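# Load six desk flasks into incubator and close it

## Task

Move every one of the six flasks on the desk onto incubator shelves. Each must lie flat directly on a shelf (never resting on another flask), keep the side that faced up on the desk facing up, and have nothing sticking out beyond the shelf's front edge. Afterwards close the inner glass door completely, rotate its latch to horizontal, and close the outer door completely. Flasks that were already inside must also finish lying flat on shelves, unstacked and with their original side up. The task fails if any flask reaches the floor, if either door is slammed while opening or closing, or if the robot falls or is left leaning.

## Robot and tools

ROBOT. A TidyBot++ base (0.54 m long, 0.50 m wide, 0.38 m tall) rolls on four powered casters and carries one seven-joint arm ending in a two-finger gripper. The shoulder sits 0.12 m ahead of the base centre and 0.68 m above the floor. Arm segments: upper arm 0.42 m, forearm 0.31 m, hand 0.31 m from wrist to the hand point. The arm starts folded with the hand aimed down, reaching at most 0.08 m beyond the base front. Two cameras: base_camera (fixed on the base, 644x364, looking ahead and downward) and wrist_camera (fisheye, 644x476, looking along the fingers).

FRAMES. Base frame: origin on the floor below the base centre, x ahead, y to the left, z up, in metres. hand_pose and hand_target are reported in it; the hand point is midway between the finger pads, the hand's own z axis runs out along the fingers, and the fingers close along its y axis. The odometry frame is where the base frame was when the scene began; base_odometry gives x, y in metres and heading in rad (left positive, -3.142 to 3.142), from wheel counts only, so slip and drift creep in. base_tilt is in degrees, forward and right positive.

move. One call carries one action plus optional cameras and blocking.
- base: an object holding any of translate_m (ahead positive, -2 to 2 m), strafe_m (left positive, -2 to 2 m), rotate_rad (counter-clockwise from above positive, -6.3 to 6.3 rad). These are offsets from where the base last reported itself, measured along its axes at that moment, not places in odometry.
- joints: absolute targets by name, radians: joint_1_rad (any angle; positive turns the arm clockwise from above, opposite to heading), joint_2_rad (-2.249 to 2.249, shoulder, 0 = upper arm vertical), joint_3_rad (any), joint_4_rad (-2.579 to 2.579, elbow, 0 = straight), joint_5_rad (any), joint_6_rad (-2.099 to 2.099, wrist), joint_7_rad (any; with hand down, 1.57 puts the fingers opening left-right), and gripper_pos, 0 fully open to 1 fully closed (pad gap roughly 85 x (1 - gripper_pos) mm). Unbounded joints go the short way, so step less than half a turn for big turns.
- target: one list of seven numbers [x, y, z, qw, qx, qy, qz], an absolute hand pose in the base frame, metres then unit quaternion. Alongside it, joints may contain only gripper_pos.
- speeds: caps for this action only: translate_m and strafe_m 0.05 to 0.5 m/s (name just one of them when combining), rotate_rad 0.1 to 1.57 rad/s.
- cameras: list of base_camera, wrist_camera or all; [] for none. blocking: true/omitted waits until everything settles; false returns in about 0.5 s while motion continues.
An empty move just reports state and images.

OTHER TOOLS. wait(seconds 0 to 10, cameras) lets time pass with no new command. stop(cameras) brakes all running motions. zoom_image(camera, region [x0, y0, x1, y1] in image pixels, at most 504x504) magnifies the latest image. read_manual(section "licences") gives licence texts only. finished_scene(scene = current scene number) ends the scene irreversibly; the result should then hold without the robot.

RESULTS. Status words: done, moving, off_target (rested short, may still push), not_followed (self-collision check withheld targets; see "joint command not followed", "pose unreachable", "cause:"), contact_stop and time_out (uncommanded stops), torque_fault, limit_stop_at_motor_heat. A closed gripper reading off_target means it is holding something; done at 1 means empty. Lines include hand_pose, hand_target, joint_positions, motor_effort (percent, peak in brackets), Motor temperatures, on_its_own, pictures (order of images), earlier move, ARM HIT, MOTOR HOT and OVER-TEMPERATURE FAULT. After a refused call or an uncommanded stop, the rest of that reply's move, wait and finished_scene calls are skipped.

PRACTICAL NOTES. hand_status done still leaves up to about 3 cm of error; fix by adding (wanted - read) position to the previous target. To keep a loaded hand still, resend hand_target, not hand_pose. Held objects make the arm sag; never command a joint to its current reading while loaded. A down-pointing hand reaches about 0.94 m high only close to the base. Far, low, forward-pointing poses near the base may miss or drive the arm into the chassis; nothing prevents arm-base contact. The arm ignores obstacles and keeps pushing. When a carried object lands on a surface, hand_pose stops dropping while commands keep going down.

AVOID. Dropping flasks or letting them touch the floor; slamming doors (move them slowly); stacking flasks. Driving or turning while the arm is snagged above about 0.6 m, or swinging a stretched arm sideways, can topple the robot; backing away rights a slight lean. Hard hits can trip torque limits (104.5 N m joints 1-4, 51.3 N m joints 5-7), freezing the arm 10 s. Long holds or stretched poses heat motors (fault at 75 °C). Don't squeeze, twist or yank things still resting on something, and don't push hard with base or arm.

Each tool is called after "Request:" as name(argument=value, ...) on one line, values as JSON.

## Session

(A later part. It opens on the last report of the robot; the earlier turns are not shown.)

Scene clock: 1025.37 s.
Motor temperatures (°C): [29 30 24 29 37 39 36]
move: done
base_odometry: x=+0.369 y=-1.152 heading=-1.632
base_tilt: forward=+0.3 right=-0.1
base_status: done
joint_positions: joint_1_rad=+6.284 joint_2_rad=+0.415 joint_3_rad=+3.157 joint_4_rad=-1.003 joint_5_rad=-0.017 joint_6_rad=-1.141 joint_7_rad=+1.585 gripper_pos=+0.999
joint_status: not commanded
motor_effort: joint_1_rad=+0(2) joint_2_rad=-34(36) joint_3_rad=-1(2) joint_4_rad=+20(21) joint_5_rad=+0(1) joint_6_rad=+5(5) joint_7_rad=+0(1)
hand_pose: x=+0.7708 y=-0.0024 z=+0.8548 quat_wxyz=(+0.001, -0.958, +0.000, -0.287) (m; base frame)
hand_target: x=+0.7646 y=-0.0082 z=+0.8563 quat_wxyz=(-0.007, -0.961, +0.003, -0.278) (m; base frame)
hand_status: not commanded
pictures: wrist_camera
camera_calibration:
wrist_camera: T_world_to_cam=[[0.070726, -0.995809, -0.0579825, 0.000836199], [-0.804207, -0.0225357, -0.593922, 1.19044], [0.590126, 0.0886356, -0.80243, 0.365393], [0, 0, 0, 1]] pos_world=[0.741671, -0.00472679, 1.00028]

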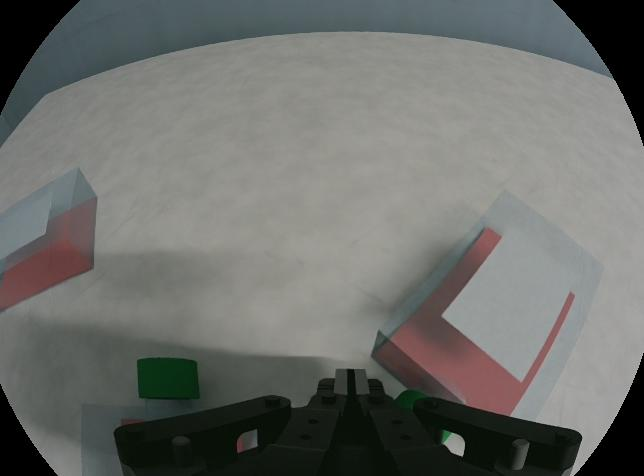

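Request:
move(joints={"joint_2_rad":0.24}, cameras=[])

Request:
move(target=[0.565,0.013,0.955,0.2018,0.7647,-0.3444,0.5058], base={"translate_m":-0.15}, joints={"gripper_pos":0.3}, cameras=["wrist_camera"])

Scene clock: 1035.47 s.
Motor temperatures (°C): [29 30 24 29 37 39 36]
move: done
base_odometry: x=+0.369 y=-1.152 heading=-1.632
base_tilt: forward=+0.3 right=-0.1
base_status: not commanded
joint_positions: joint_1_rad=+6.284 joint_2_rad=+0.246 joint_3_rad=+3.157 joint_4_rad=-0.998 joint_5_rad=-0.017 joint_6_rad=-1.141 joint_7_rad=+1.585 gripper_pos=+0.999
joint_status: all done
motor_effort: joint_1_rad=+0(0) joint_2_rad=-28(37) joint_3_rad=-1(2) joint_4_rad=+20(22) joint_5_rad=+0(1) joint_6_rad=+6(6) joint_7_rad=+0(0)
hand_pose: x=+0.7331 y=-0.0023 z=+0.9649 quat_wxyz=(+0.001, -0.929, +0.000, -0.370) (m; base frame)
hand_target: x=+0.7247 y=-0.0082 z=+0.9654 quat_wxyz=(-0.007, -0.933, +0.004, -0.360) (m; base frame)
hand_status: not commanded
pictures: none
No camera images: "cameras" was empty.

Scene clock: 1037.97 s.
Motor temperatures (°C): [29 30 24 29 37 39 36]
move: done
base_odometry: x=+0.378 y=-1.002 heading=-1.632
base_tilt: forward=+0.3 right=-0.1
base_status: done
joint_positions: joint_1_rad=+5.827 joint_2_rad=+0.073 joint_3_rad=+2.902 joint_4_rad=-1.576 joint_5_rad=+1.079 joint_6_rad=-1.453 joint_7_rad=-0.023 gripper_pos=+0.300
joint_status: all done
motor_effort: joint_1_rad=+1(2) joint_2_rad=-19(32) joint_3_rad=-1(2) joint_4_rad=+17(21) joint_5_rad=+8(9) joint_6_rad=+0(6) joint_7_rad=+0(0)
hand_pose: x=+0.5761 y=+0.0233 z=+0.9245 quat_wxyz=(-0.191, -0.798, +0.330, -0.466) (m; base frame)
hand_target: x=+0.5650 y=+0.0130 z=+0.9550 quat_wxyz=(-0.202, -0.765, +0.344, -0.506) (m; base frame)
hand_status: done (0.034 m and 6.3 deg from the pose sent, 0.169 m and 52.4 deg at the start)
pictures: wrist_camera
camera_calibration:
wrist_camera: T_world_to_cam=[[-0.639194, -0.768826, -0.018409, 0.411271], [-0.331833, 0.297319, -0.895259, 1.07479], [0.693771, -0.566135, -0.445166, 0.159158], [0, 0, 0, 1]] pos_world=[0.509113, 0.0867458, 1.04064]

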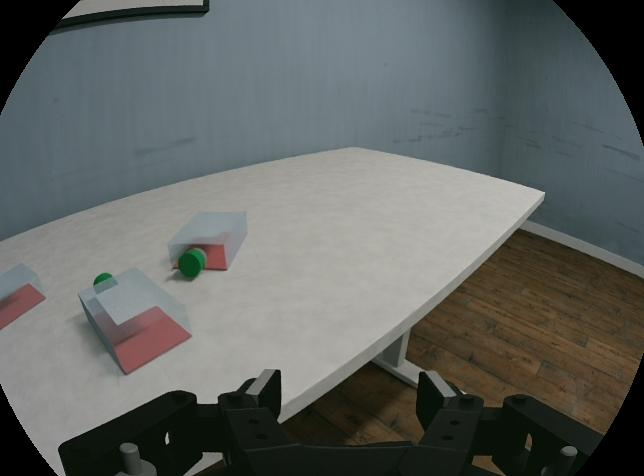

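Request:
move(joints={"joint_1_rad":-0.0565,"joint_2_rad":0.19,"joint_3_rad":3.157,"joint_4_rad":-0.955,"joint_5_rad":-0.017,"joint_6_rad":-1.46,"joint_7_rad":1.585,"gripper_pos":1.0}, base={"translate_m":0.26}, speeds={"translate_m":0.2}, cameras=["wrist_camera"])

Scene clock: 1056.23 s.
Motor temperatures (°C): [29 30 24 29 37 39 36]
move: done
base_odometry: x=+0.362 y=-1.262 heading=-1.632
base_tilt: forward=+0.3 right=-0.1
base_status: done
joint_positions: joint_1_rad=+6.211 joint_2_rad=+0.187 joint_3_rad=+3.138 joint_4_rad=-0.976 joint_5_rad=+0.068 joint_6_rad=-1.456 joint_7_rad=+1.521 gripper_pos=+0.999
joint_status: all done
motor_effort: joint_1_rad=+0(2) joint_2_rad=-24(27) joint_3_rad=+0(2) joint_4_rad=+19(20) joint_5_rad=+1(9) joint_6_rad=+4(5) joint_7_rad=+0(1)
hand_pose: x=+0.6410 y=+0.0199 z=+0.9510 quat_wxyz=(-0.017, -0.965, -0.007, -0.260) (m; base frame)
hand_target: x=+0.6433 y=+0.0291 z=+0.9573 quat_wxyz=(+0.011, -0.964, -0.029, -0.265) (m; base frame)
hand_status: not commanded
pictures: wrist_camera
camera_calibration:
wrist_camera: T_world_to_cam=[[0.0732821, -0.99705, -0.0228085, 0.00278917], [-0.836418, -0.0489878, -0.545899, 1.11914], [0.543171, 0.0590821, -0.837541, 0.581371], [0, 0, 0, 1]] pos_world=[0.620077, 0.0232563, 1.09792]

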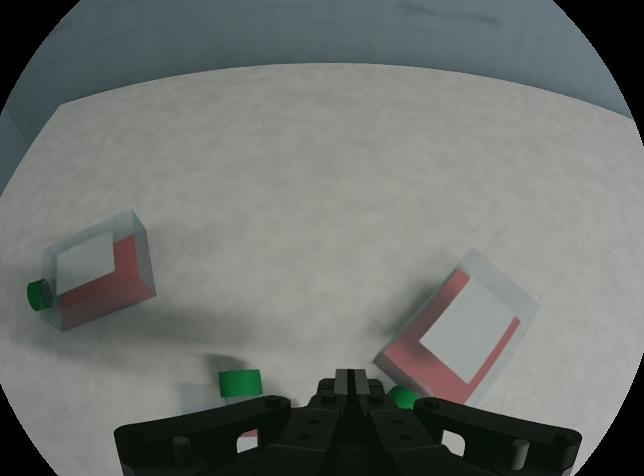

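Request:
move(joints={"joint_2_rad":0.14,"joint_4_rad":-1.345,"joint_6_rad":-1.13}, cameras=["wrist_camera"])

Scene clock: 1064.13 s.
Motor temperatures (°C): [29 30 24 29 37 39 36]
move: done
base_odometry: x=+0.362 y=-1.262 heading=-1.632
base_tilt: forward=+0.3 right=-0.1
base_status: not commanded
joint_positions: joint_1_rad=+6.212 joint_2_rad=+0.164 joint_3_rad=+3.140 joint_4_rad=-1.330 joint_5_rad=+0.064 joint_6_rad=-1.187 joint_7_rad=+1.523 gripper_pos=+0.999
joint_status: all done
motor_effort: joint_1_rad=+0(1) joint_2_rad=-22(26) joint_3_rad=+0(2) joint_4_rad=+18(21) joint_5_rad=+1(1) joint_6_rad=+3(5) joint_7_rad=+0(0)
hand_pose: x=+0.6393 y=+0.0206 z=+0.8427 quat_wxyz=(-0.018, -0.973, -0.017, -0.230) (m; base frame)
hand_target: x=+0.6468 y=+0.0283 z=+0.8563 quat_wxyz=(+0.011, -0.965, -0.026, -0.260) (m; base frame)
hand_status: not commanded
pictures: wrist_camera
camera_calibration:
wrist_camera: T_world_to_cam=[[0.0884652, -0.995851, -0.0213333, -0.00995283], [-0.868118, -0.0665813, -0.491871, 1.03384], [0.48841, 0.0620334, -0.870406, 0.554073], [0, 0, 0, 1]] pos_world=[0.627758, 0.0245516, 0.990571]

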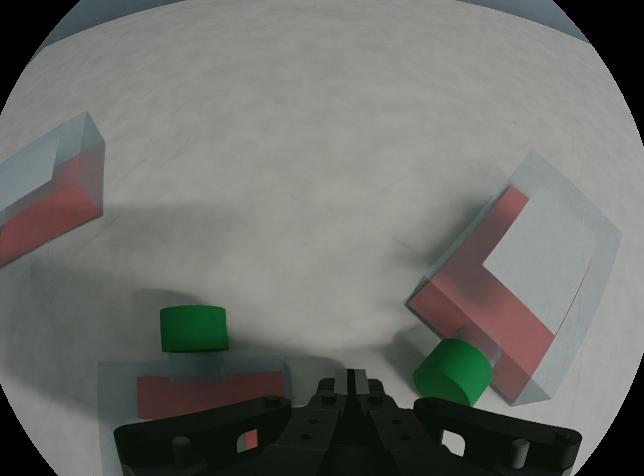

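Request:
move(joints={"joint_2_rad":0.12}, base={"translate_m":0.035,"strafe_m":0.01}, speeds={"translate_m":0.06}, cameras=["wrist_camera"])

Scene clock: 1068.87 s.
Motor temperatures (°C): [29 30 24 29 37 39 36]
move: done
base_odometry: x=+0.370 y=-1.298 heading=-1.632
base_tilt: forward=+0.2 right=-0.1
base_status: done
joint_positions: joint_1_rad=+6.213 joint_2_rad=+0.142 joint_3_rad=+3.140 joint_4_rad=-1.335 joint_5_rad=+0.063 joint_6_rad=-1.183 joint_7_rad=+1.523 gripper_pos=+0.999
joint_status: all done
motor_effort: joint_1_rad=+0(1) joint_2_rad=-24(27) joint_3_rad=+0(2) joint_4_rad=+20(21) joint_5_rad=+1(1) joint_6_rad=+4(5) joint_7_rad=+0(0)
hand_pose: x=+0.6356 y=+0.0203 z=+0.8522 quat_wxyz=(-0.017, -0.971, -0.016, -0.240) (m; base frame)
hand_target: x=+0.6432 y=+0.0281 z=+0.8668 quat_wxyz=(+0.011, -0.963, -0.026, -0.270) (m; base frame)
hand_status: not commanded
pictures: wrist_camera
camera_calibration:
wrist_camera: T_world_to_cam=[[0.0888193, -0.995823, -0.0211779, -0.0100269], [-0.857877, -0.0656772, -0.50964, 1.04386], [0.50612, 0.0634339, -0.860127, 0.544198], [0, 0, 0, 1]] pos_world=[0.620963, 0.024052, 0.999858]

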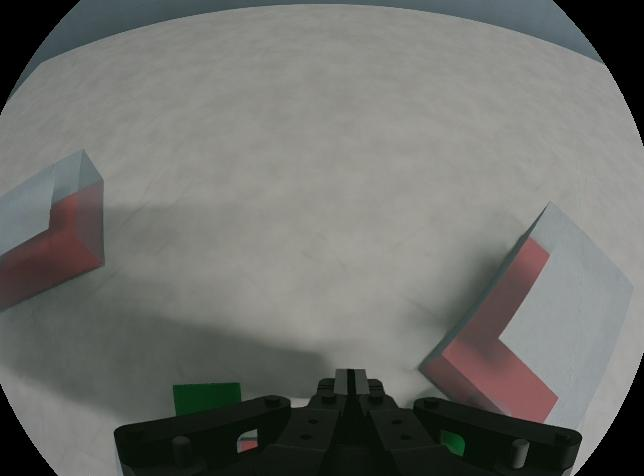

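Request:
move(base={"strafe_m":0.12}, speeds={"strafe_m":0.06}, cameras=["wrist_camera"])

Scene clock: 1073.83 s.
Motor temperatures (°C): [29 30 24 29 37 39 36]
move: done
base_odometry: x=+0.489 y=-1.305 heading=-1.632
base_tilt: forward=+0.2 right=-0.1
base_status: done
joint_positions: joint_1_rad=+6.216 joint_2_rad=+0.142 joint_3_rad=+3.142 joint_4_rad=-1.335 joint_5_rad=+0.061 joint_6_rad=-1.183 joint_7_rad=+1.523 gripper_pos=+0.999
joint_status: not commanded
motor_effort: joint_1_rad=+0(2) joint_2_rad=-23(24) joint_3_rad=+0(2) joint_4_rad=+20(21) joint_5_rad=+1(2) joint_6_rad=+4(4) joint_7_rad=+0(1)
hand_pose: x=+0.6357 y=+0.0185 z=+0.8522 quat_wxyz=(-0.017, -0.971, -0.014, -0.240) (m; base frame)
hand_target: x=+0.6432 y=+0.0281 z=+0.8668 quat_wxyz=(+0.011, -0.963, -0.026, -0.270) (m; base frame)
hand_status: not commanded
pictures: wrist_camera
camera_calibration:
wrist_camera: T_world_to_cam=[[0.0842212, -0.996177, -0.023219, -0.00722799], [-0.858274, -0.0606846, -0.509591, 1.04395], [0.506234, 0.0628467, -0.860103, 0.544152], [0, 0, 0, 1]] pos_world=[0.621136, 0.0219532, 0.999847]

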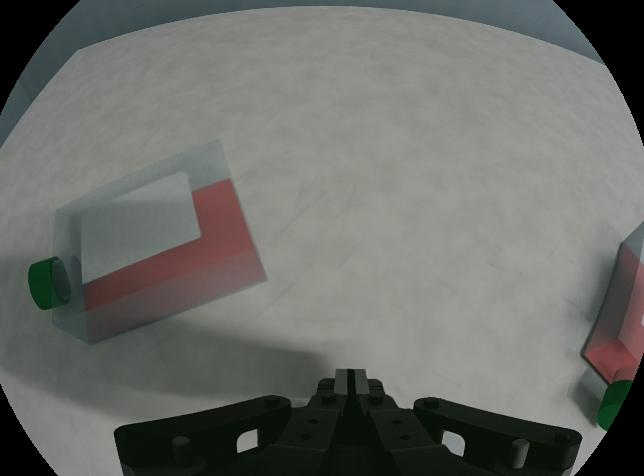

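Request:
move(joints={"joint_2_rad":0.0,"joint_4_rad":-1.15,"joint_6_rad":-1.3}, cameras=[])

Request:
move(base={"translate_m":-0.2}, cameras=["wrist_camera"])

Scene clock: 1077.33 s.
Motor temperatures (°C): [29 30 24 29 37 39 36]
move: done
base_odometry: x=+0.489 y=-1.305 heading=-1.632
base_tilt: forward=+0.3 right=-0.1
base_status: not commanded
joint_positions: joint_1_rad=+6.216 joint_2_rad=+0.006 joint_3_rad=+3.142 joint_4_rad=-1.161 joint_5_rad=+0.061 joint_6_rad=-1.247 joint_7_rad=+1.523 gripper_pos=+0.999
joint_status: all done
motor_effort: joint_1_rad=+0(0) joint_2_rad=-18(26) joint_3_rad=-1(1) joint_4_rad=+19(22) joint_5_rad=+1(1) joint_6_rad=+5(6) joint_7_rad=+0(1)
hand_pose: x=+0.6174 y=+0.0168 z=+0.9943 quat_wxyz=(-0.010, -0.934, -0.008, -0.357) (m; base frame)
hand_target: x=+0.6040 y=+0.0264 z=+0.9913 quat_wxyz=(+0.013, -0.940, -0.027, -0.339) (m; base frame)
hand_status: not commanded
pictures: none
No camera images: "cameras" was empty.

Scene clock: 1079.00 s.
Motor temperatures (°C): [29 30 24 29 37 39 36]
move: done
base_odometry: x=+0.502 y=-1.106 heading=-1.632
base_tilt: forward=+0.3 right=-0.1
base_status: done
joint_positions: joint_1_rad=+6.216 joint_2_rad=+0.000 joint_3_rad=+3.142 joint_4_rad=-1.161 joint_5_rad=+0.061 joint_6_rad=-1.250 joint_7_rad=+1.523 gripper_pos=+0.999
joint_status: not commanded
motor_effort: joint_1_rad=+0(1) joint_2_rad=-18(23) joint_3_rad=+0(1) joint_4_rad=+20(20) joint_5_rad=+1(1) joint_6_rad=+6(6) joint_7_rad=+0(0)
hand_pose: x=+0.6147 y=+0.0166 z=+0.9966 quat_wxyz=(-0.010, -0.934, -0.008, -0.358) (m; base frame)
hand_target: x=+0.6040 y=+0.0264 z=+0.9913 quat_wxyz=(+0.013, -0.940, -0.027, -0.339) (m; base frame)
hand_status: not commanded
pictures: wrist_camera
camera_calibration:
wrist_camera: T_world_to_cam=[[0.0856606, -0.996125, -0.0199243, -0.00810177], [-0.706327, -0.0466115, -0.706349, 1.20182], [0.702683, 0.0745794, -0.707583, 0.406124], [0, 0, 0, 1]] pos_world=[0.564193, 0.0176596, 1.13611]

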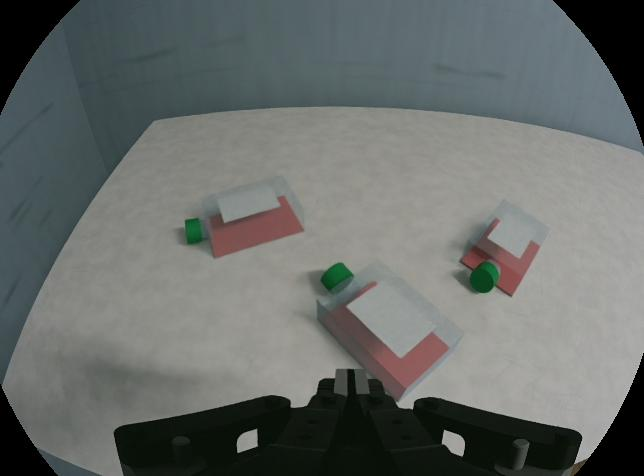

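Request:
move(base={"translate_m":0.22}, speeds={"translate_m":0.25}, cameras=["wrist_camera"])

Request:
move(joints={"joint_2_rad":0.12,"joint_4_rad":-1.345,"joint_6_rad":-1.13}, cameras=["wrist_camera"])

Scene clock: 1087.60 s.
Motor temperatures (°C): [29 30 24 29 37 39 36]
move: done
base_odometry: x=+0.489 y=-1.325 heading=-1.632
base_tilt: forward=+0.2 right=+0.0
base_status: done
joint_positions: joint_1_rad=+6.216 joint_2_rad=+0.009 joint_3_rad=+3.143 joint_4_rad=-1.161 joint_5_rad=+0.059 joint_6_rad=-1.252 joint_7_rad=+1.523 gripper_pos=+0.999
joint_status: not commanded
motor_effort: joint_1_rad=+0(2) joint_2_rad=-18(22) joint_3_rad=-1(2) joint_4_rad=+20(20) joint_5_rad=+1(1) joint_6_rad=+5(6) joint_7_rad=+0(0)
hand_pose: x=+0.6173 y=+0.0167 z=+0.9916 quat_wxyz=(-0.010, -0.936, -0.007, -0.353) (m; base frame)
hand_target: x=+0.6040 y=+0.0264 z=+0.9913 quat_wxyz=(+0.013, -0.940, -0.027, -0.339) (m; base frame)
hand_status: not commanded
pictures: wrist_camera
camera_calibration:
wrist_camera: T_world_to_cam=[[0.0849327, -0.996152, -0.0216383, -0.00619657], [-0.714113, -0.0457123, -0.698537, 1.19717], [0.694859, 0.0747808, -0.715247, 0.413108], [0, 0, 0, 1]] pos_world=[0.568386, 0.01766, 1.1316]

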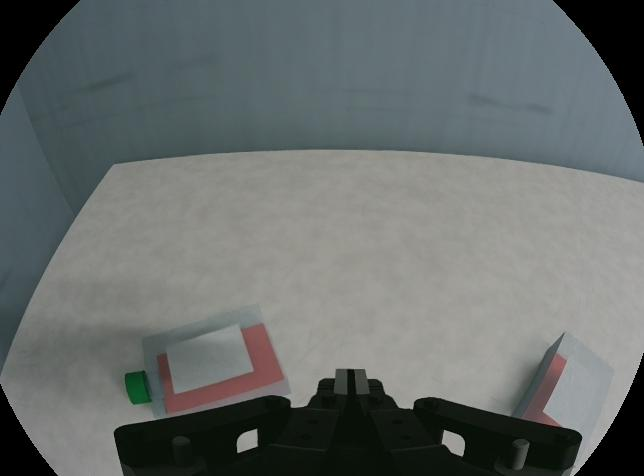

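Scene clock: 1088.80 s.
Motor temperatures (°C): [29 30 24 29 37 39 36]
move: done
base_odometry: x=+0.489 y=-1.325 heading=-1.632
base_tilt: forward=+0.3 right=-0.1
base_status: not commanded
joint_positions: joint_1_rad=+6.216 joint_2_rad=+0.126 joint_3_rad=+3.143 joint_4_rad=-1.342 joint_5_rad=+0.059 joint_6_rad=-1.184 joint_7_rad=+1.523 gripper_pos=+0.999
joint_status: all done
motor_effort: joint_1_rad=+0(0) joint_2_rad=-22(27) joint_3_rad=+0(1) joint_4_rad=+19(22) joint_5_rad=+1(1) joint_6_rad=+4(6) joint_7_rad=+0(0)
hand_pose: x=+0.6310 y=+0.0181 z=+0.8572 quat_wxyz=(-0.016, -0.970, -0.013, -0.244) (m; base frame)
hand_target: x=+0.6432 y=+0.0281 z=+0.8668 quat_wxyz=(+0.011, -0.963, -0.026, -0.270) (m; base frame)
hand_status: not commanded
pictures: wrist_camera
camera_calibration:
wrist_camera: T_world_to_cam=[[0.0834832, -0.9962, -0.0248247, -0.00524865], [-0.854053, -0.058691, -0.516865, 1.04595], [0.513444, 0.0643511, -0.855707, 0.542415], [0, 0, 0, 1]] pos_world=[0.615232, 0.021254, 1.00463]

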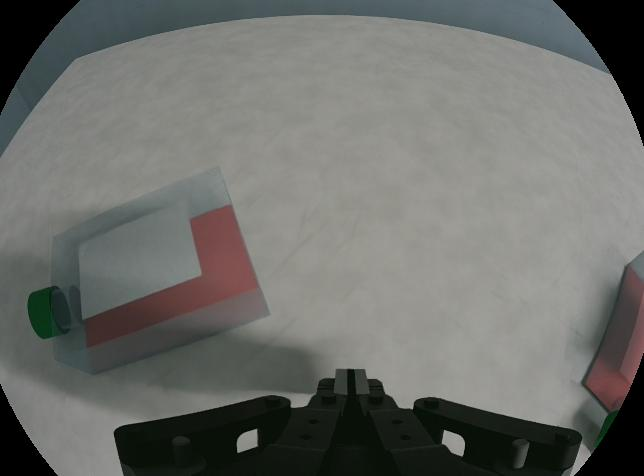

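Request:
move()

Scene clock: 1112.20 s.
Motor temperatures (°C): [28 30 24 29 37 39 36]
base_odometry: x=+0.489 y=-1.325 heading=-1.632
base_tilt: forward=+0.2 right=-0.1
base_status: not commanded
joint_positions: joint_1_rad=+6.216 joint_2_rad=+0.126 joint_3_rad=+3.143 joint_4_rad=-1.342 joint_5_rad=+0.059 joint_6_rad=-1.184 joint_7_rad=+1.523 gripper_pos=+0.999
joint_status: all done
motor_effort: joint_1_rad=+0(0) joint_2_rad=-22(27) joint_3_rad=+0(1) joint_4_rad=+20(22) joint_5_rad=+1(1) joint_6_rad=+4(6) joint_7_rad=+0(0)
hand_pose: x=+0.6310 y=+0.0181 z=+0.8572 quat_wxyz=(-0.016, -0.970, -0.013, -0.244) (m; base frame)
hand_target: x=+0.6432 y=+0.0281 z=+0.8668 quat_wxyz=(+0.011, -0.963, -0.026, -0.270) (m; base frame)
hand_status: not commanded
pictures: base_camera, wrist_camera
camera_calibration:
wrist_camera: T_world_to_cam=[[0.0834832, -0.9962, -0.0248247, -0.00524865], [-0.854053, -0.058691, -0.516865, 1.04595], [0.513444, 0.0643511, -0.855707, 0.542415], [0, 0, 0, 1]] pos_world=[0.615232, 0.021254, 1.00463]

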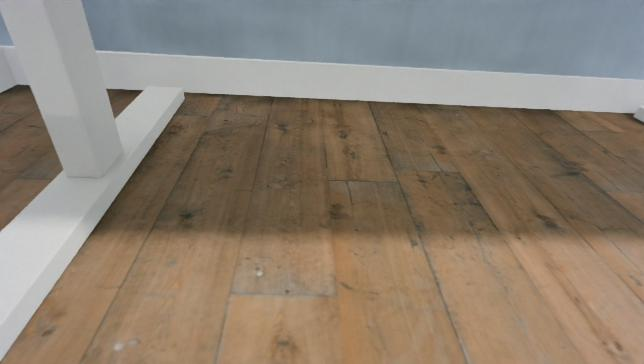

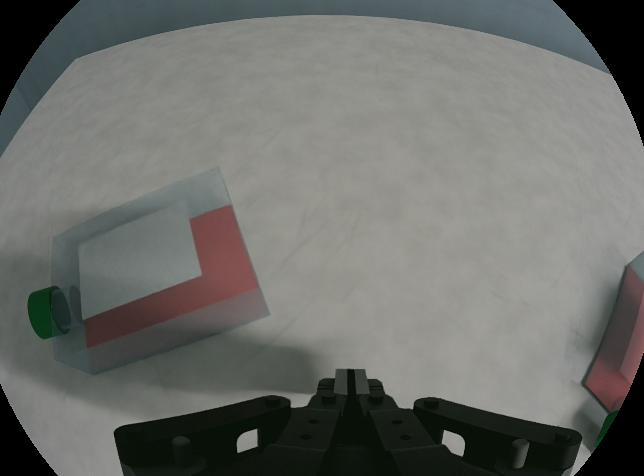

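Request:
move(base={"translate_m": -0.11}, speeds={"translate_m": 0.06}, cameras=["wrist_camera"])

Scene clock: 1115.87 s.
Motor temperatures (°C): [28 30 24 29 37 39 36]
move: done
base_odometry: x=+0.495 y=-1.215 heading=-1.633
base_tilt: forward=+0.3 right=-0.1
base_status: done
joint_positions: joint_1_rad=+6.216 joint_2_rad=+0.126 joint_3_rad=+3.143 joint_4_rad=-1.342 joint_5_rad=+0.059 joint_6_rad=-1.182 joint_7_rad=+1.523 gripper_pos=+0.999
joint_status: not commanded
motor_effort: joint_1_rad=+0(2) joint_2_rad=-23(26) joint_3_rad=-1(2) joint_4_rad=+20(21) joint_5_rad=+1(2) joint_6_rad=+4(4) joint_7_rad=+0(1)
hand_pose: x=+0.6315 y=+0.0182 z=+0.8576 quat_wxyz=(-0.015, -0.969, -0.013, -0.245) (m; base frame)
hand_target: x=+0.6432 y=+0.0281 z=+0.8668 quat_wxyz=(+0.011, -0.963, -0.026, -0.270) (m; base frame)
hand_status: not commanded
pictures: wrist_camera
camera_calibration:
wrist_camera: T_world_to_cam=[[0.0836445, -0.996187, -0.0248012, -0.00526822], [-0.85281, -0.0586869, -0.518914, 1.04759], [0.51548, 0.0645549, -0.854467, 0.54028], [0, 0, 0, 1]] pos_world=[0.615333, 0.021354, 1.00513]

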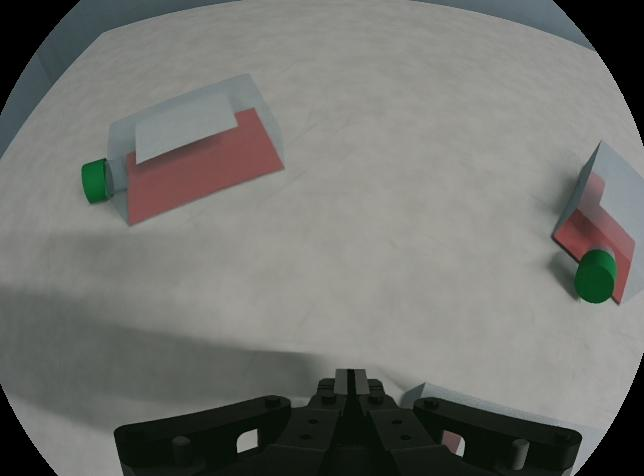

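Request:
move(base={"translate_m": -0.06}, speeds={"translate_m": 0.06}, cameras=["wrist_camera"])

Request:
move(base={"translate_m": -0.03}, speeds={"translate_m": 0.06}, cameras=["wrist_camera"])

Scene clock: 1119.43 s.
Motor temperatures (°C): [28 30 24 29 37 39 36]
move: done
base_odometry: x=+0.499 y=-1.155 heading=-1.633
base_tilt: forward=+0.2 right=-0.1
base_status: done
joint_positions: joint_1_rad=+6.216 joint_2_rad=+0.126 joint_3_rad=+3.143 joint_4_rad=-1.342 joint_5_rad=+0.059 joint_6_rad=-1.180 joint_7_rad=+1.523 gripper_pos=+0.999
joint_status: not commanded
motor_effort: joint_1_rad=+0(1) joint_2_rad=-23(27) joint_3_rad=-1(2) joint_4_rad=+20(20) joint_5_rad=+1(1) joint_6_rad=+4(4) joint_7_rad=+0(1)
hand_pose: x=+0.6319 y=+0.0182 z=+0.8577 quat_wxyz=(-0.015, -0.969, -0.013, -0.245) (m; base frame)
hand_target: x=+0.6432 y=+0.0281 z=+0.8668 quat_wxyz=(+0.011, -0.963, -0.026, -0.270) (m; base frame)
hand_status: not commanded
pictures: wrist_camera
camera_calibration:
wrist_camera: T_world_to_cam=[[0.0838119, -0.996174, -0.0247418, -0.00545644], [-0.852263, -0.0587939, -0.519799, 1.0484], [0.516356, 0.0646519, -0.85393, 0.539043], [0, 0, 0, 1]] pos_world=[0.615635, 0.021354, 1.00513]

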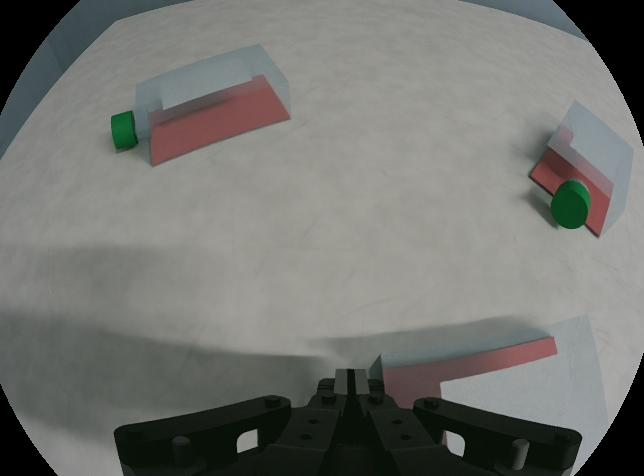

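Scene clock: 1120.47 s.
Motor temperatures (°C): [28 30 24 29 37 39 36]
move: done
base_odometry: x=+0.501 y=-1.125 heading=-1.633
base_tilt: forward=+0.3 right=-0.1
base_status: done
joint_positions: joint_1_rad=+6.216 joint_2_rad=+0.126 joint_3_rad=+3.143 joint_4_rad=-1.342 joint_5_rad=+0.059 joint_6_rad=-1.179 joint_7_rad=+1.523 gripper_pos=+0.999
joint_status: not commanded
motor_effort: joint_1_rad=+0(1) joint_2_rad=-23(26) joint_3_rad=+0(1) joint_4_rad=+20(21) joint_5_rad=+1(2) joint_6_rad=+4(4) joint_7_rad=+0(1)
hand_pose: x=+0.6322 y=+0.0182 z=+0.8578 quat_wxyz=(-0.015, -0.969, -0.013, -0.246) (m; base frame)
hand_target: x=+0.6432 y=+0.0281 z=+0.8668 quat_wxyz=(+0.011, -0.963, -0.026, -0.270) (m; base frame)
hand_status: not commanded
pictures: wrist_camera
camera_calibration:
wrist_camera: T_world_to_cam=[[0.0838876, -0.996168, -0.0247479, -0.00550308], [-0.851768, -0.0587941, -0.52061, 1.04905], [0.51716, 0.0647521, -0.853436, 0.538083], [0, 0, 0, 1]] pos_world=[0.615735, 0.021354, 1.00523]

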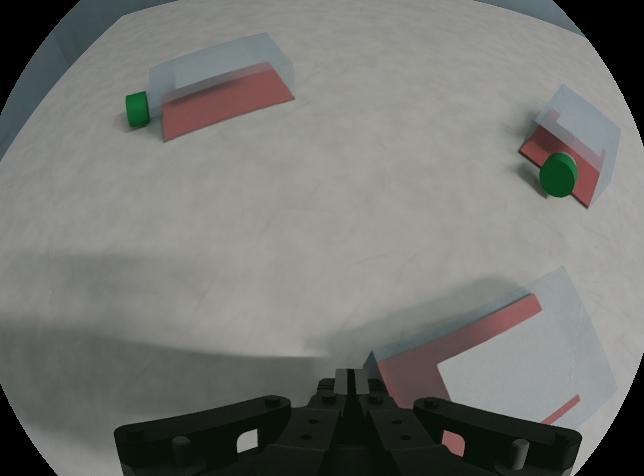

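Request:
move(base={"translate_m": -0.035}, speeds={"translate_m": 0.06}, cameras=["wrist_camera"])

Scene clock: 1123.87 s.
Motor temperatures (°C): [28 30 24 29 37 39 36]
move: done
base_odometry: x=+0.504 y=-1.090 heading=-1.633
base_tilt: forward=+0.3 right=-0.2
base_status: done
joint_positions: joint_1_rad=+6.216 joint_2_rad=+0.126 joint_3_rad=+3.143 joint_4_rad=-1.342 joint_5_rad=+0.059 joint_6_rad=-1.179 joint_7_rad=+1.523 gripper_pos=+0.999
joint_status: not commanded
motor_effort: joint_1_rad=+0(1) joint_2_rad=-23(25) joint_3_rad=+0(1) joint_4_rad=+20(20) joint_5_rad=+1(1) joint_6_rad=+4(5) joint_7_rad=+0(0)
hand_pose: x=+0.6324 y=+0.0182 z=+0.8580 quat_wxyz=(-0.015, -0.969, -0.013, -0.246) (m; base frame)
hand_target: x=+0.6432 y=+0.0281 z=+0.8668 quat_wxyz=(+0.011, -0.963, -0.026, -0.270) (m; base frame)
hand_status: not commanded
pictures: wrist_camera
camera_calibration:
wrist_camera: T_world_to_cam=[[0.0839634, -0.996161, -0.0247538, -0.00553902], [-0.851273, -0.0587943, -0.521419, 1.04966], [0.517963, 0.0648523, -0.852941, 0.537259], [0, 0, 0, 1]] pos_world=[0.615736, 0.021354, 1.00543]

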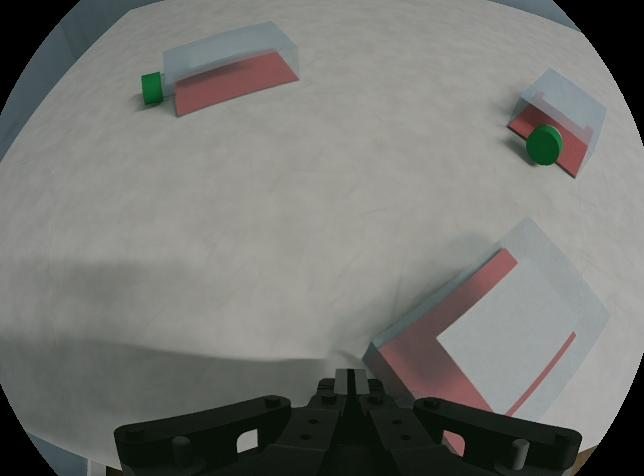

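Request:
move(joints={"joint_2_rad": -0.08}, cameras=["wrist_camera"])

Request:
move(joints={"joint_2_rad": -0.28, "gripper_pos": 0.3}, cameras=["wrist_camera"])

Scene clock: 1127.77 s.
Motor temperatures (°C): [28 30 24 29 37 39 36]
move: done
base_odometry: x=+0.504 y=-1.090 heading=-1.633
base_tilt: forward=+0.2 right=-0.1
base_status: not commanded
joint_positions: joint_1_rad=+6.216 joint_2_rad=-0.074 joint_3_rad=+3.143 joint_4_rad=-1.342 joint_5_rad=+0.059 joint_6_rad=-1.178 joint_7_rad=+1.523 gripper_pos=+0.999
joint_status: all done
motor_effort: joint_1_rad=+0(0) joint_2_rad=-16(26) joint_3_rad=+0(2) joint_4_rad=+20(21) joint_5_rad=+1(1) joint_6_rad=+6(6) joint_7_rad=+0(0)
hand_pose: x=+0.5871 y=+0.0152 z=+0.9567 quat_wxyz=(-0.010, -0.940, -0.010, -0.342) (m; base frame)
hand_target: x=+0.5961 y=+0.0254 z=+0.9674 quat_wxyz=(+0.014, -0.931, -0.025, -0.365) (m; base frame)
hand_status: not commanded
pictures: wrist_camera
camera_calibration:
wrist_camera: T_world_to_cam=[[0.0885171, -0.995857, -0.0208031, -0.00881005], [-0.730595, -0.0507149, -0.680925, 1.14412], [0.677049, 0.0754721, -0.732058, 0.435819], [0, 0, 0, 1]] pos_world=[0.541601, 0.0163584, 1.09792]

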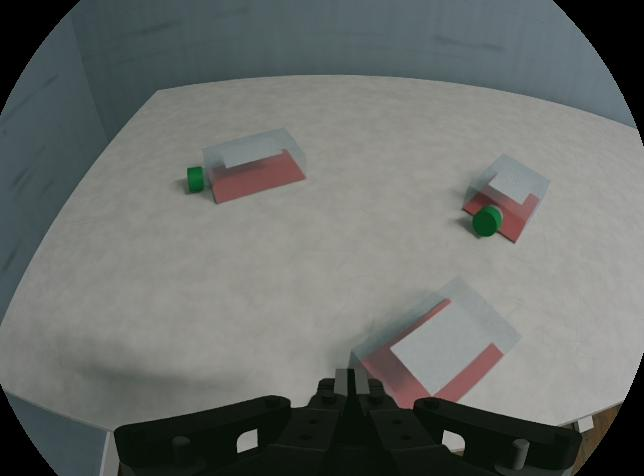

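Scene clock: 1128.97 s.
Motor temperatures (°C): [28 30 24 29 37 39 36]
move: done
base_odometry: x=+0.504 y=-1.090 heading=-1.633
base_tilt: forward=+0.2 right=-0.2
base_status: not commanded
joint_positions: joint_1_rad=+6.216 joint_2_rad=-0.277 joint_3_rad=+3.143 joint_4_rad=-1.342 joint_5_rad=+0.059 joint_6_rad=-1.178 joint_7_rad=+1.523 gripper_pos=+0.300
joint_status: all done
motor_effort: joint_1_rad=+0(0) joint_2_rad=-8(19) joint_3_rad=+1(1) joint_4_rad=+20(21) joint_5_rad=+1(1) joint_6_rad=+6(7) joint_7_rad=+0(0)
hand_pose: x=+0.5225 y=+0.0109 z=+1.0452 quat_wxyz=(-0.005, -0.900, -0.007, -0.435) (m; base frame)
hand_target: x=+0.5299 y=+0.0217 z=+1.0567 quat_wxyz=(+0.017, -0.890, -0.024, -0.456) (m; base frame)
hand_status: not commanded
pictures: wrist_camera
camera_calibration:
wrist_camera: T_world_to_cam=[[0.0922389, -0.995608, -0.0160462, -0.0124954], [-0.57911, -0.040529, -0.814241, 1.21699], [0.810014, 0.0843972, -0.580305, 0.316581], [0, 0, 0, 1]] pos_world=[0.449486, 0.0101641, 1.17443]

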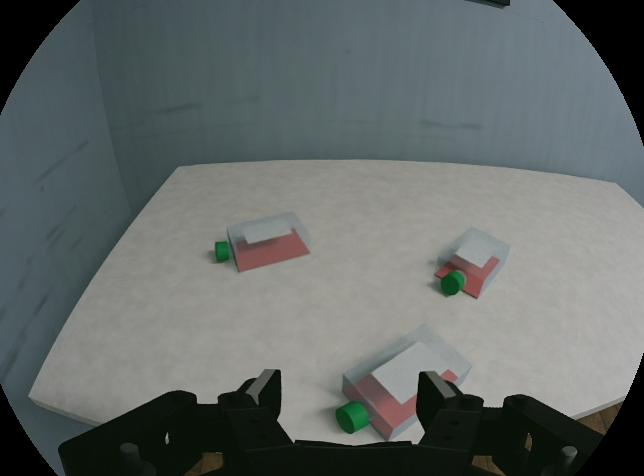

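Request:
move(base={"translate_m": -0.035, "strafe_m": 0.03}, target=[0.6, 0.01, 0.965, 0.2194, 0.7523, -0.3709, 0.4985], cameras=["wrist_camera"])

Scene clock: 1138.57 s.
Motor temperatures (°C): [28 30 24 29 37 39 36]
move: done
base_odometry: x=+0.536 y=-1.057 heading=-1.633
base_tilt: forward=+0.3 right=-0.1
base_status: done
joint_positions: joint_1_rad=+7.967 joint_2_rad=-0.847 joint_3_rad=+2.099 joint_4_rad=-1.410 joint_5_rad=-0.209 joint_6_rad=-1.083 joint_7_rad=+1.053 gripper_pos=+0.300
joint_status: not commanded
motor_effort: joint_1_rad=+0(1) joint_2_rad=+21(22) joint_3_rad=+14(15) joint_4_rad=+14(20) joint_5_rad=+4(5) joint_6_rad=+6(8) joint_7_rad=+0(1)
hand_pose: x=+0.5744 y=-0.0055 z=+0.9760 quat_wxyz=(-0.267, -0.760, +0.355, -0.475) (m; base frame)
hand_target: x=+0.6000 y=+0.0100 z=+0.9650 quat_wxyz=(-0.219, -0.752, +0.371, -0.498) (m; base frame)
hand_status: done (0.032 m and 6.4 deg from the pose sent, 0.112 m and 53.6 deg at the start)
pictures: wrist_camera
camera_calibration:
wrist_camera: T_world_to_cam=[[-0.736827, -0.673409, 0.0600519, 0.369062], [-0.287429, 0.23162, -0.929374, 1.13637], [0.611939, -0.702049, -0.364222, 0.134275], [0, 0, 0, 1]] pos_world=[0.516392, 0.0795914, 1.08285]

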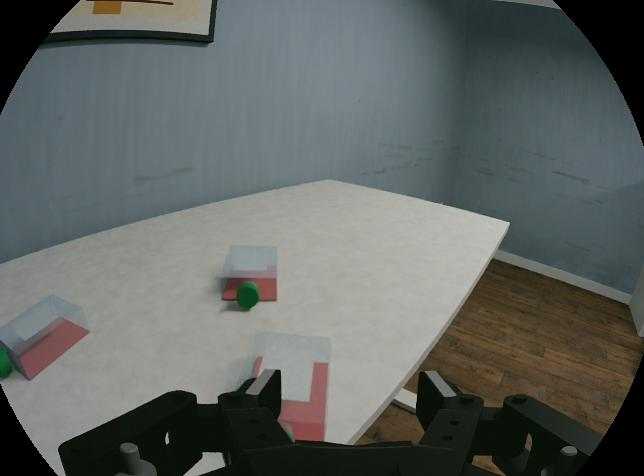

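Request:
move(base={"translate_m": 0.025, "strafe_m": 0.025}, target=[0.61, 0.01, 0.915, 0.2194, 0.7523, -0.3709, 0.4985], cameras=["wrist_camera"])

Scene clock: 1143.97 s.
Motor temperatures (°C): [28 30 24 29 37 39 36]
move: done
base_odometry: x=+0.559 y=-1.083 heading=-1.632
base_tilt: forward=+0.3 right=-0.2
base_status: done
joint_positions: joint_1_rad=+7.974 joint_2_rad=-0.929 joint_3_rad=+2.053 joint_4_rad=-1.533 joint_5_rad=-0.267 joint_6_rad=-0.982 joint_7_rad=+1.041 gripper_pos=+0.300
joint_status: not commanded
motor_effort: joint_1_rad=+0(1) joint_2_rad=+23(25) joint_3_rad=+13(16) joint_4_rad=+14(15) joint_5_rad=+5(5) joint_6_rad=+6(7) joint_7_rad=+0(0)
hand_pose: x=+0.5881 y=+0.0009 z=+0.9221 quat_wxyz=(-0.270, -0.762, +0.348, -0.474) (m; base frame)
hand_target: x=+0.6100 y=+0.0100 z=+0.9150 quat_wxyz=(-0.219, -0.752, +0.371, -0.498) (m; base frame)
hand_status: done (0.025 m and 7.0 deg from the pose sent, 0.072 m and 6.4 deg at the start)
pictures: wrist_camera
camera_calibration:
wrist_camera: T_world_to_cam=[[-0.729143, -0.680449, 0.0730689, 0.370129], [-0.298862, 0.220548, -0.928461, 1.09458], [0.615655, -0.698819, -0.364172, 0.108464], [0, 0, 0, 1]] pos_world=[0.530229, 0.0862427, 1.02873]

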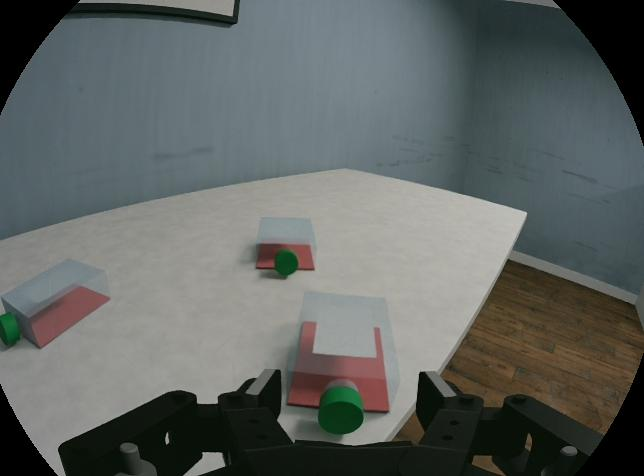

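Request:
move(target=[0.614, 0.013, 0.87, 0.2194, 0.7523, -0.3709, 0.4985], cameras=["wrist_camera"])

Scene clock: 1155.33 s.
Motor temperatures (°C): [28 30 24 29 37 39 36]
move: done
base_odometry: x=+0.559 y=-1.083 heading=-1.632
base_tilt: forward=+0.3 right=-0.1
base_status: not commanded
joint_positions: joint_1_rad=+7.974 joint_2_rad=-0.993 joint_3_rad=+2.021 joint_4_rad=-1.636 joint_5_rad=-0.322 joint_6_rad=-0.905 joint_7_rad=+1.033 gripper_pos=+0.300
joint_status: not commanded
motor_effort: joint_1_rad=+0(1) joint_2_rad=+23(25) joint_3_rad=+15(17) joint_4_rad=+13(15) joint_5_rad=+4(5) joint_6_rad=+6(7) joint_7_rad=+0(1)
hand_pose: x=+0.5919 y=+0.0019 z=+0.8778 quat_wxyz=(-0.269, -0.764, +0.348, -0.473) (m; base frame)
hand_target: x=+0.6140 y=+0.0130 z=+0.8700 quat_wxyz=(-0.219, -0.752, +0.371, -0.498) (m; base frame)
hand_status: done (0.026 m and 7.0 deg from the pose sent, 0.059 m and 7.0 deg at the start)
pictures: wrist_camera
camera_calibration:
wrist_camera: T_world_to_cam=[[-0.728329, -0.681428, 0.072054, 0.377231], [-0.300827, 0.223499, -0.92712, 1.05442], [0.615662, -0.696924, -0.367773, 0.0939038], [0, 0, 0, 1]] pos_world=[0.534132, 0.0868384, 0.984925]

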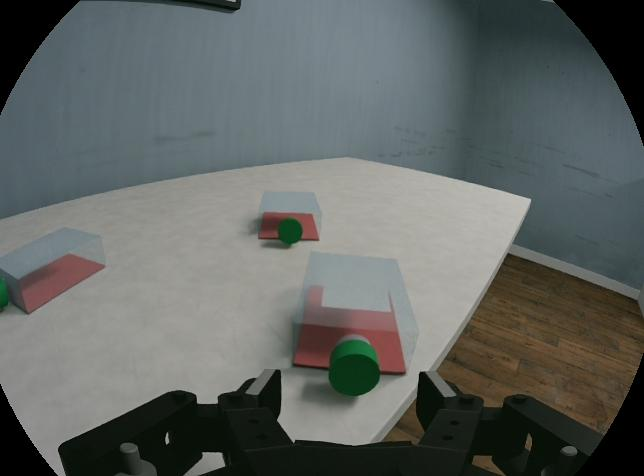

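Request:
move(base={"translate_m": 0.028, "strafe_m": -0.045}, speeds={"translate_m": 0.06}, target=[0.614, 0.013, 0.862, 0.2074, 0.7691, -0.3785, 0.4714], cameras=["wrist_camera"])

Scene clock: 1164.30 s.
Motor temperatures (°C): [28 30 24 29 37 39 36]
move: done
base_odometry: x=+0.513 y=-1.109 heading=-1.632
base_tilt: forward=+0.2 right=-0.2
base_status: done
joint_positions: joint_1_rad=+7.993 joint_2_rad=-0.978 joint_3_rad=+2.005 joint_4_rad=-1.625 joint_5_rad=-0.332 joint_6_rad=-0.905 joint_7_rad=+1.032 gripper_pos=+0.300
joint_status: not commanded
motor_effort: joint_1_rad=+0(4) joint_2_rad=+23(26) joint_3_rad=+16(16) joint_4_rad=+13(14) joint_5_rad=+4(5) joint_6_rad=+6(7) joint_7_rad=+0(1)
hand_pose: x=+0.5986 y=-0.0008 z=+0.8749 quat_wxyz=(-0.261, -0.767, +0.352, -0.469) (m; base frame)
hand_target: x=+0.6140 y=+0.0130 z=+0.8620 quat_wxyz=(-0.207, -0.769, +0.379, -0.471) (m; base frame)
hand_status: done (0.024 m and 6.9 deg from the pose sent, 0.029 m and 7.8 deg at the start)
pictures: wrist_camera
camera_calibration:
wrist_camera: T_world_to_cam=[[-0.727066, -0.683927, 0.060155, 0.390224], [-0.303235, 0.241279, -0.921864, 1.05113], [0.615974, -0.688497, -0.382817, 0.0998768], [0, 0, 0, 1]] pos_world=[0.540938, 0.0820331, 0.983763]

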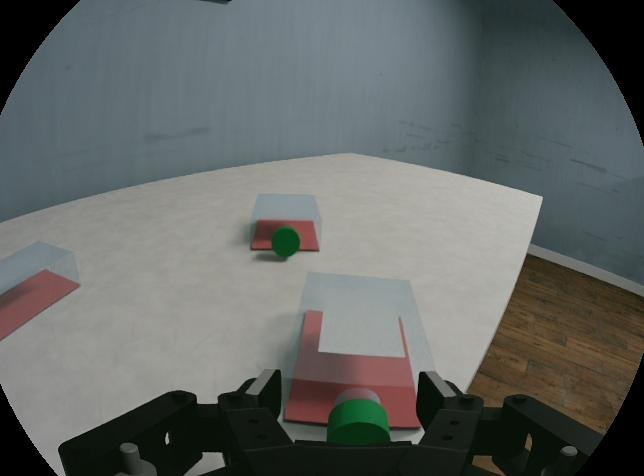

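Request:
move(base={"translate_m": 0.005, "strafe_m": -0.012}, speeds={"translate_m": 0.05}, target=[0.614, 0.013, 0.843, 0.2156, 0.7624, -0.3918, 0.4677], cameras=["wrist_camera"])

Scene clock: 1171.50 s.
Motor temperatures (°C): [28 30 24 29 37 39 36]
move: done
base_odometry: x=+0.501 y=-1.113 heading=-1.632
base_tilt: forward=+0.3 right=-0.1
base_status: done
joint_positions: joint_1_rad=+8.015 joint_2_rad=-1.000 joint_3_rad=+1.996 joint_4_rad=-1.628 joint_5_rad=-0.355 joint_6_rad=-0.905 joint_7_rad=+1.017 gripper_pos=+0.300
joint_status: not commanded
motor_effort: joint_1_rad=+0(3) joint_2_rad=+24(26) joint_3_rad=+15(17) joint_4_rad=+13(14) joint_5_rad=+4(5) joint_6_rad=+6(7) joint_7_rad=+0(1)
hand_pose: x=+0.6024 y=-0.0024 z=+0.8657 quat_wxyz=(-0.261, -0.763, +0.363, -0.468) (m; base frame)
hand_target: x=+0.6140 y=+0.0130 z=+0.8430 quat_wxyz=(-0.216, -0.762, +0.392, -0.468) (m; base frame)
hand_status: done (0.030 m and 6.1 deg from the pose sent, 0.038 m and 6.9 deg at the start)
pictures: wrist_camera
camera_calibration:
wrist_camera: T_world_to_cam=[[-0.740369, -0.670496, 0.0478522, 0.411047], [-0.290772, 0.255264, -0.922113, 1.03701], [0.606058, -0.696617, -0.383951, 0.0998069], [0, 0, 0, 1]] pos_world=[0.545371, 0.0804218, 0.974891]

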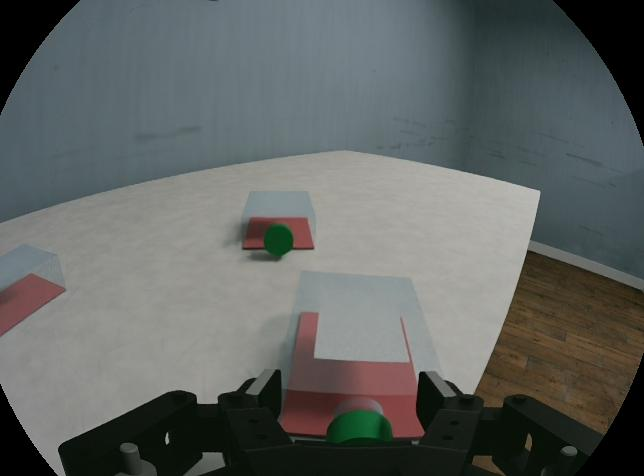

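Request:
move(base={"translate_m": -0.004, "strafe_m": -0.005}, speeds={"translate_m": 0.05}, target=[0.616, 0.013, 0.829, 0.2156, 0.7624, -0.3918, 0.4677], cameras=["wrist_camera"])

Scene clock: 1176.87 s.
Motor temperatures (°C): [28 30 24 29 37 39 36]
move: done
base_odometry: x=+0.496 y=-1.109 heading=-1.632
base_tilt: forward=+0.3 right=-0.1
base_status: done
joint_positions: joint_1_rad=+8.016 joint_2_rad=-1.018 joint_3_rad=+1.982 joint_4_rad=-1.654 joint_5_rad=-0.376 joint_6_rad=-0.904 joint_7_rad=+1.017 gripper_pos=+0.300
joint_status: not commanded
motor_effort: joint_1_rad=+0(2) joint_2_rad=+24(26) joint_3_rad=+16(17) joint_4_rad=+13(14) joint_5_rad=+5(5) joint_6_rad=+6(7) joint_7_rad=+0(0)
hand_pose: x=+0.6004 y=-0.0006 z=+0.8465 quat_wxyz=(-0.259, -0.767, +0.366, -0.458) (m; base frame)
hand_target: x=+0.6160 y=+0.0130 z=+0.8290 quat_wxyz=(-0.216, -0.762, +0.392, -0.468) (m; base frame)
hand_status: done (0.027 m and 6.0 deg from the pose sent, 0.042 m and 6.1 deg at the start)
pictures: wrist_camera
camera_calibration:
wrist_camera: T_world_to_cam=[[-0.743707, -0.666596, 0.0504988, 0.411474], [-0.304335, 0.270344, -0.913397, 1.01898], [0.595214, -0.694669, -0.403925, 0.118246], [0, 0, 0, 1]] pos_world=[0.545745, 0.0809535, 0.957717]

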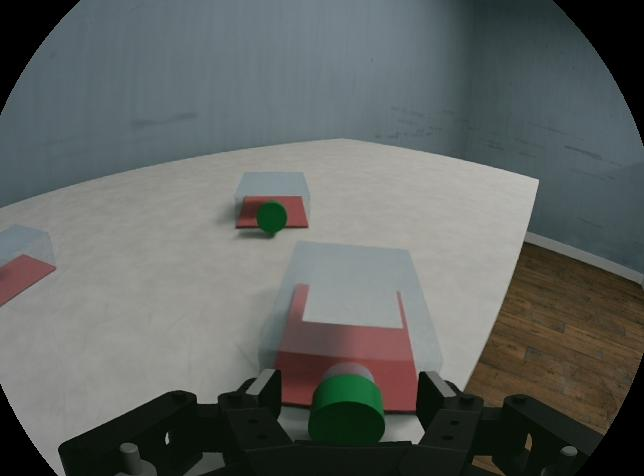

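Request:
move(base={"translate_m": -0.003, "strafe_m": 0.005}, speeds={"translate_m": 0.05}, joints={"gripper_pos": 0.55}, cameras=["wrist_camera"])

Scene clock: 1181.17 s.
Motor temperatures (°C): [28 30 24 29 37 39 36]
move: done
base_odometry: x=+0.501 y=-1.107 heading=-1.632
base_tilt: forward=+0.2 right=-0.2
base_status: done
joint_positions: joint_1_rad=+8.019 joint_2_rad=-1.022 joint_3_rad=+1.981 joint_4_rad=-1.654 joint_5_rad=-0.377 joint_6_rad=-0.904 joint_7_rad=+1.017 gripper_pos=+0.550
joint_status: all done
motor_effort: joint_1_rad=+0(3) joint_2_rad=+24(26) joint_3_rad=+16(17) joint_4_rad=+13(14) joint_5_rad=+5(5) joint_6_rad=+6(6) joint_7_rad=+0(0)
hand_pose: x=+0.6006 y=-0.0009 z=+0.8459 quat_wxyz=(-0.261, -0.767, +0.366, -0.458) (m; base frame)
hand_target: x=+0.6160 y=+0.0130 z=+0.8290 quat_wxyz=(-0.216, -0.762, +0.392, -0.468) (m; base frame)
hand_status: not commanded
pictures: wrist_camera
camera_calibration:
wrist_camera: T_world_to_cam=[[-0.744872, -0.665137, 0.0525214, 0.410531], [-0.304347, 0.268668, -0.913888, 1.01908], [0.593749, -0.696714, -0.402556, 0.117405], [0, 0, 0, 1]] pos_world=[0.546239, 0.0810614, 0.957028]

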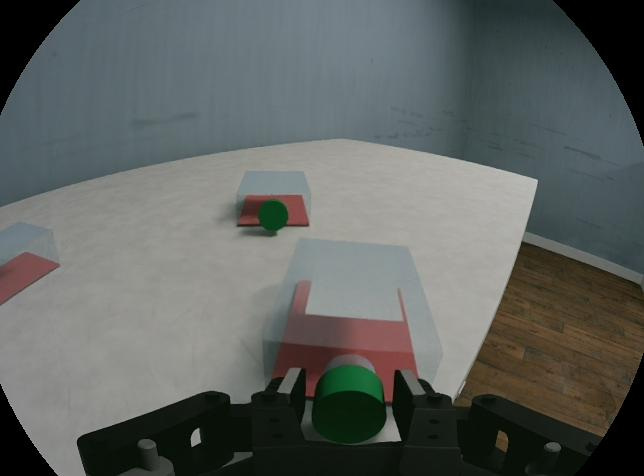

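Request:
move(joints={"gripper_pos": 0.9}, cameras=["wrist_camera"])

Scene clock: 1189.60 s.
Motor temperatures (°C): [28 30 24 29 37 39 36]
move: off_target
base_odometry: x=+0.501 y=-1.107 heading=-1.632
base_tilt: forward=+0.3 right=-0.1
base_status: not commanded
joint_positions: joint_1_rad=+8.019 joint_2_rad=-1.022 joint_3_rad=+1.981 joint_4_rad=-1.654 joint_5_rad=-0.377 joint_6_rad=-0.904 joint_7_rad=+1.017 gripper_pos=+0.689
joint_status: gripper_pos off_target (ended at +0.689, target +0.900)
motor_effort: joint_1_rad=+0(2) joint_2_rad=+24(24) joint_3_rad=+12(16) joint_4_rad=+11(13) joint_5_rad=+2(5) joint_6_rad=+5(6) joint_7_rad=+0(0)
hand_pose: x=+0.6007 y=-0.0009 z=+0.8460 quat_wxyz=(-0.261, -0.767, +0.366, -0.458) (m; base frame)
hand_target: x=+0.6160 y=+0.0130 z=+0.8290 quat_wxyz=(-0.216, -0.762, +0.392, -0.468) (m; base frame)
hand_status: not commanded
pictures: wrist_camera
camera_calibration:
wrist_camera: T_world_to_cam=[[-0.744835, -0.665182, 0.0524817, 0.410552], [-0.304265, 0.268592, -0.913937, 1.01909], [0.593838, -0.696701, -0.402448, 0.117252], [0, 0, 0, 1]] pos_world=[0.546239, 0.0810611, 0.957028]

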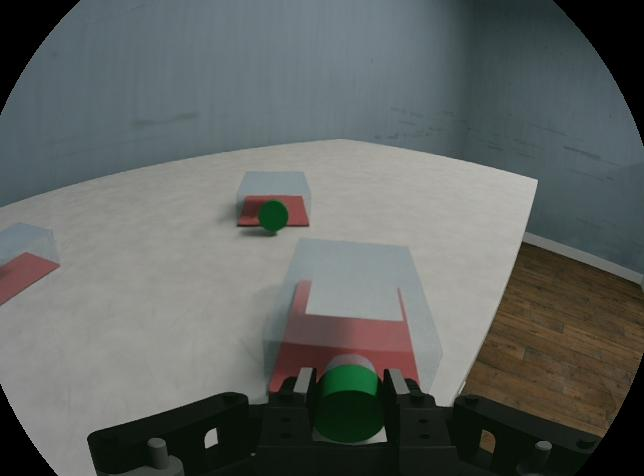

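Request:
move(target=[0.616, 0.013, 0.93, 0.2156, 0.7624, -0.3918, 0.4677], cameras=["wrist_camera"])

Scene clock: 1192.83 s.
Motor temperatures (°C): [28 30 24 29 37 39 36]
move: done
base_odometry: x=+0.501 y=-1.107 heading=-1.632
base_tilt: forward=+0.2 right=-0.1
base_status: not commanded
joint_positions: joint_1_rad=+8.047 joint_2_rad=-0.921 joint_3_rad=+2.010 joint_4_rad=-1.417 joint_5_rad=-0.377 joint_6_rad=-1.033 joint_7_rad=+1.017 gripper_pos=+0.689
joint_status: not commanded
motor_effort: joint_1_rad=+0(1) joint_2_rad=+25(27) joint_3_rad=+16(18) joint_4_rad=+14(15) joint_5_rad=+4(5) joint_6_rad=+7(7) joint_7_rad=+0(1)
hand_pose: x=+0.6285 y=+0.0312 z=+0.9229 quat_wxyz=(-0.219, -0.772, +0.355, -0.479) (m; base frame)
hand_target: x=+0.6160 y=+0.0130 z=+0.9300 quat_wxyz=(-0.216, -0.762, +0.392, -0.468) (m; base frame)
hand_status: done (0.023 m and 4.5 deg from the pose sent, 0.087 m and 6.1 deg at the start)
pictures: wrist_camera
camera_calibration:
wrist_camera: T_world_to_cam=[[-0.69746, -0.716471, -0.0148131, 0.482489], [-0.275245, 0.286912, -0.917563, 1.07376], [0.661657, -0.635886, -0.397315, 0.104808], [0, 0, 0, 1]] pos_world=[0.562717, 0.10426, 1.03403]

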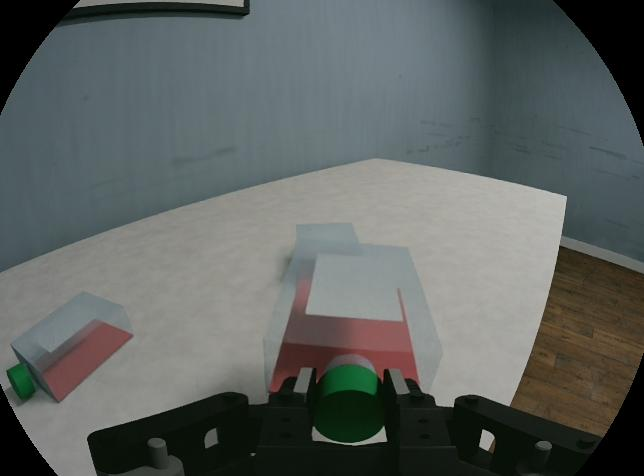

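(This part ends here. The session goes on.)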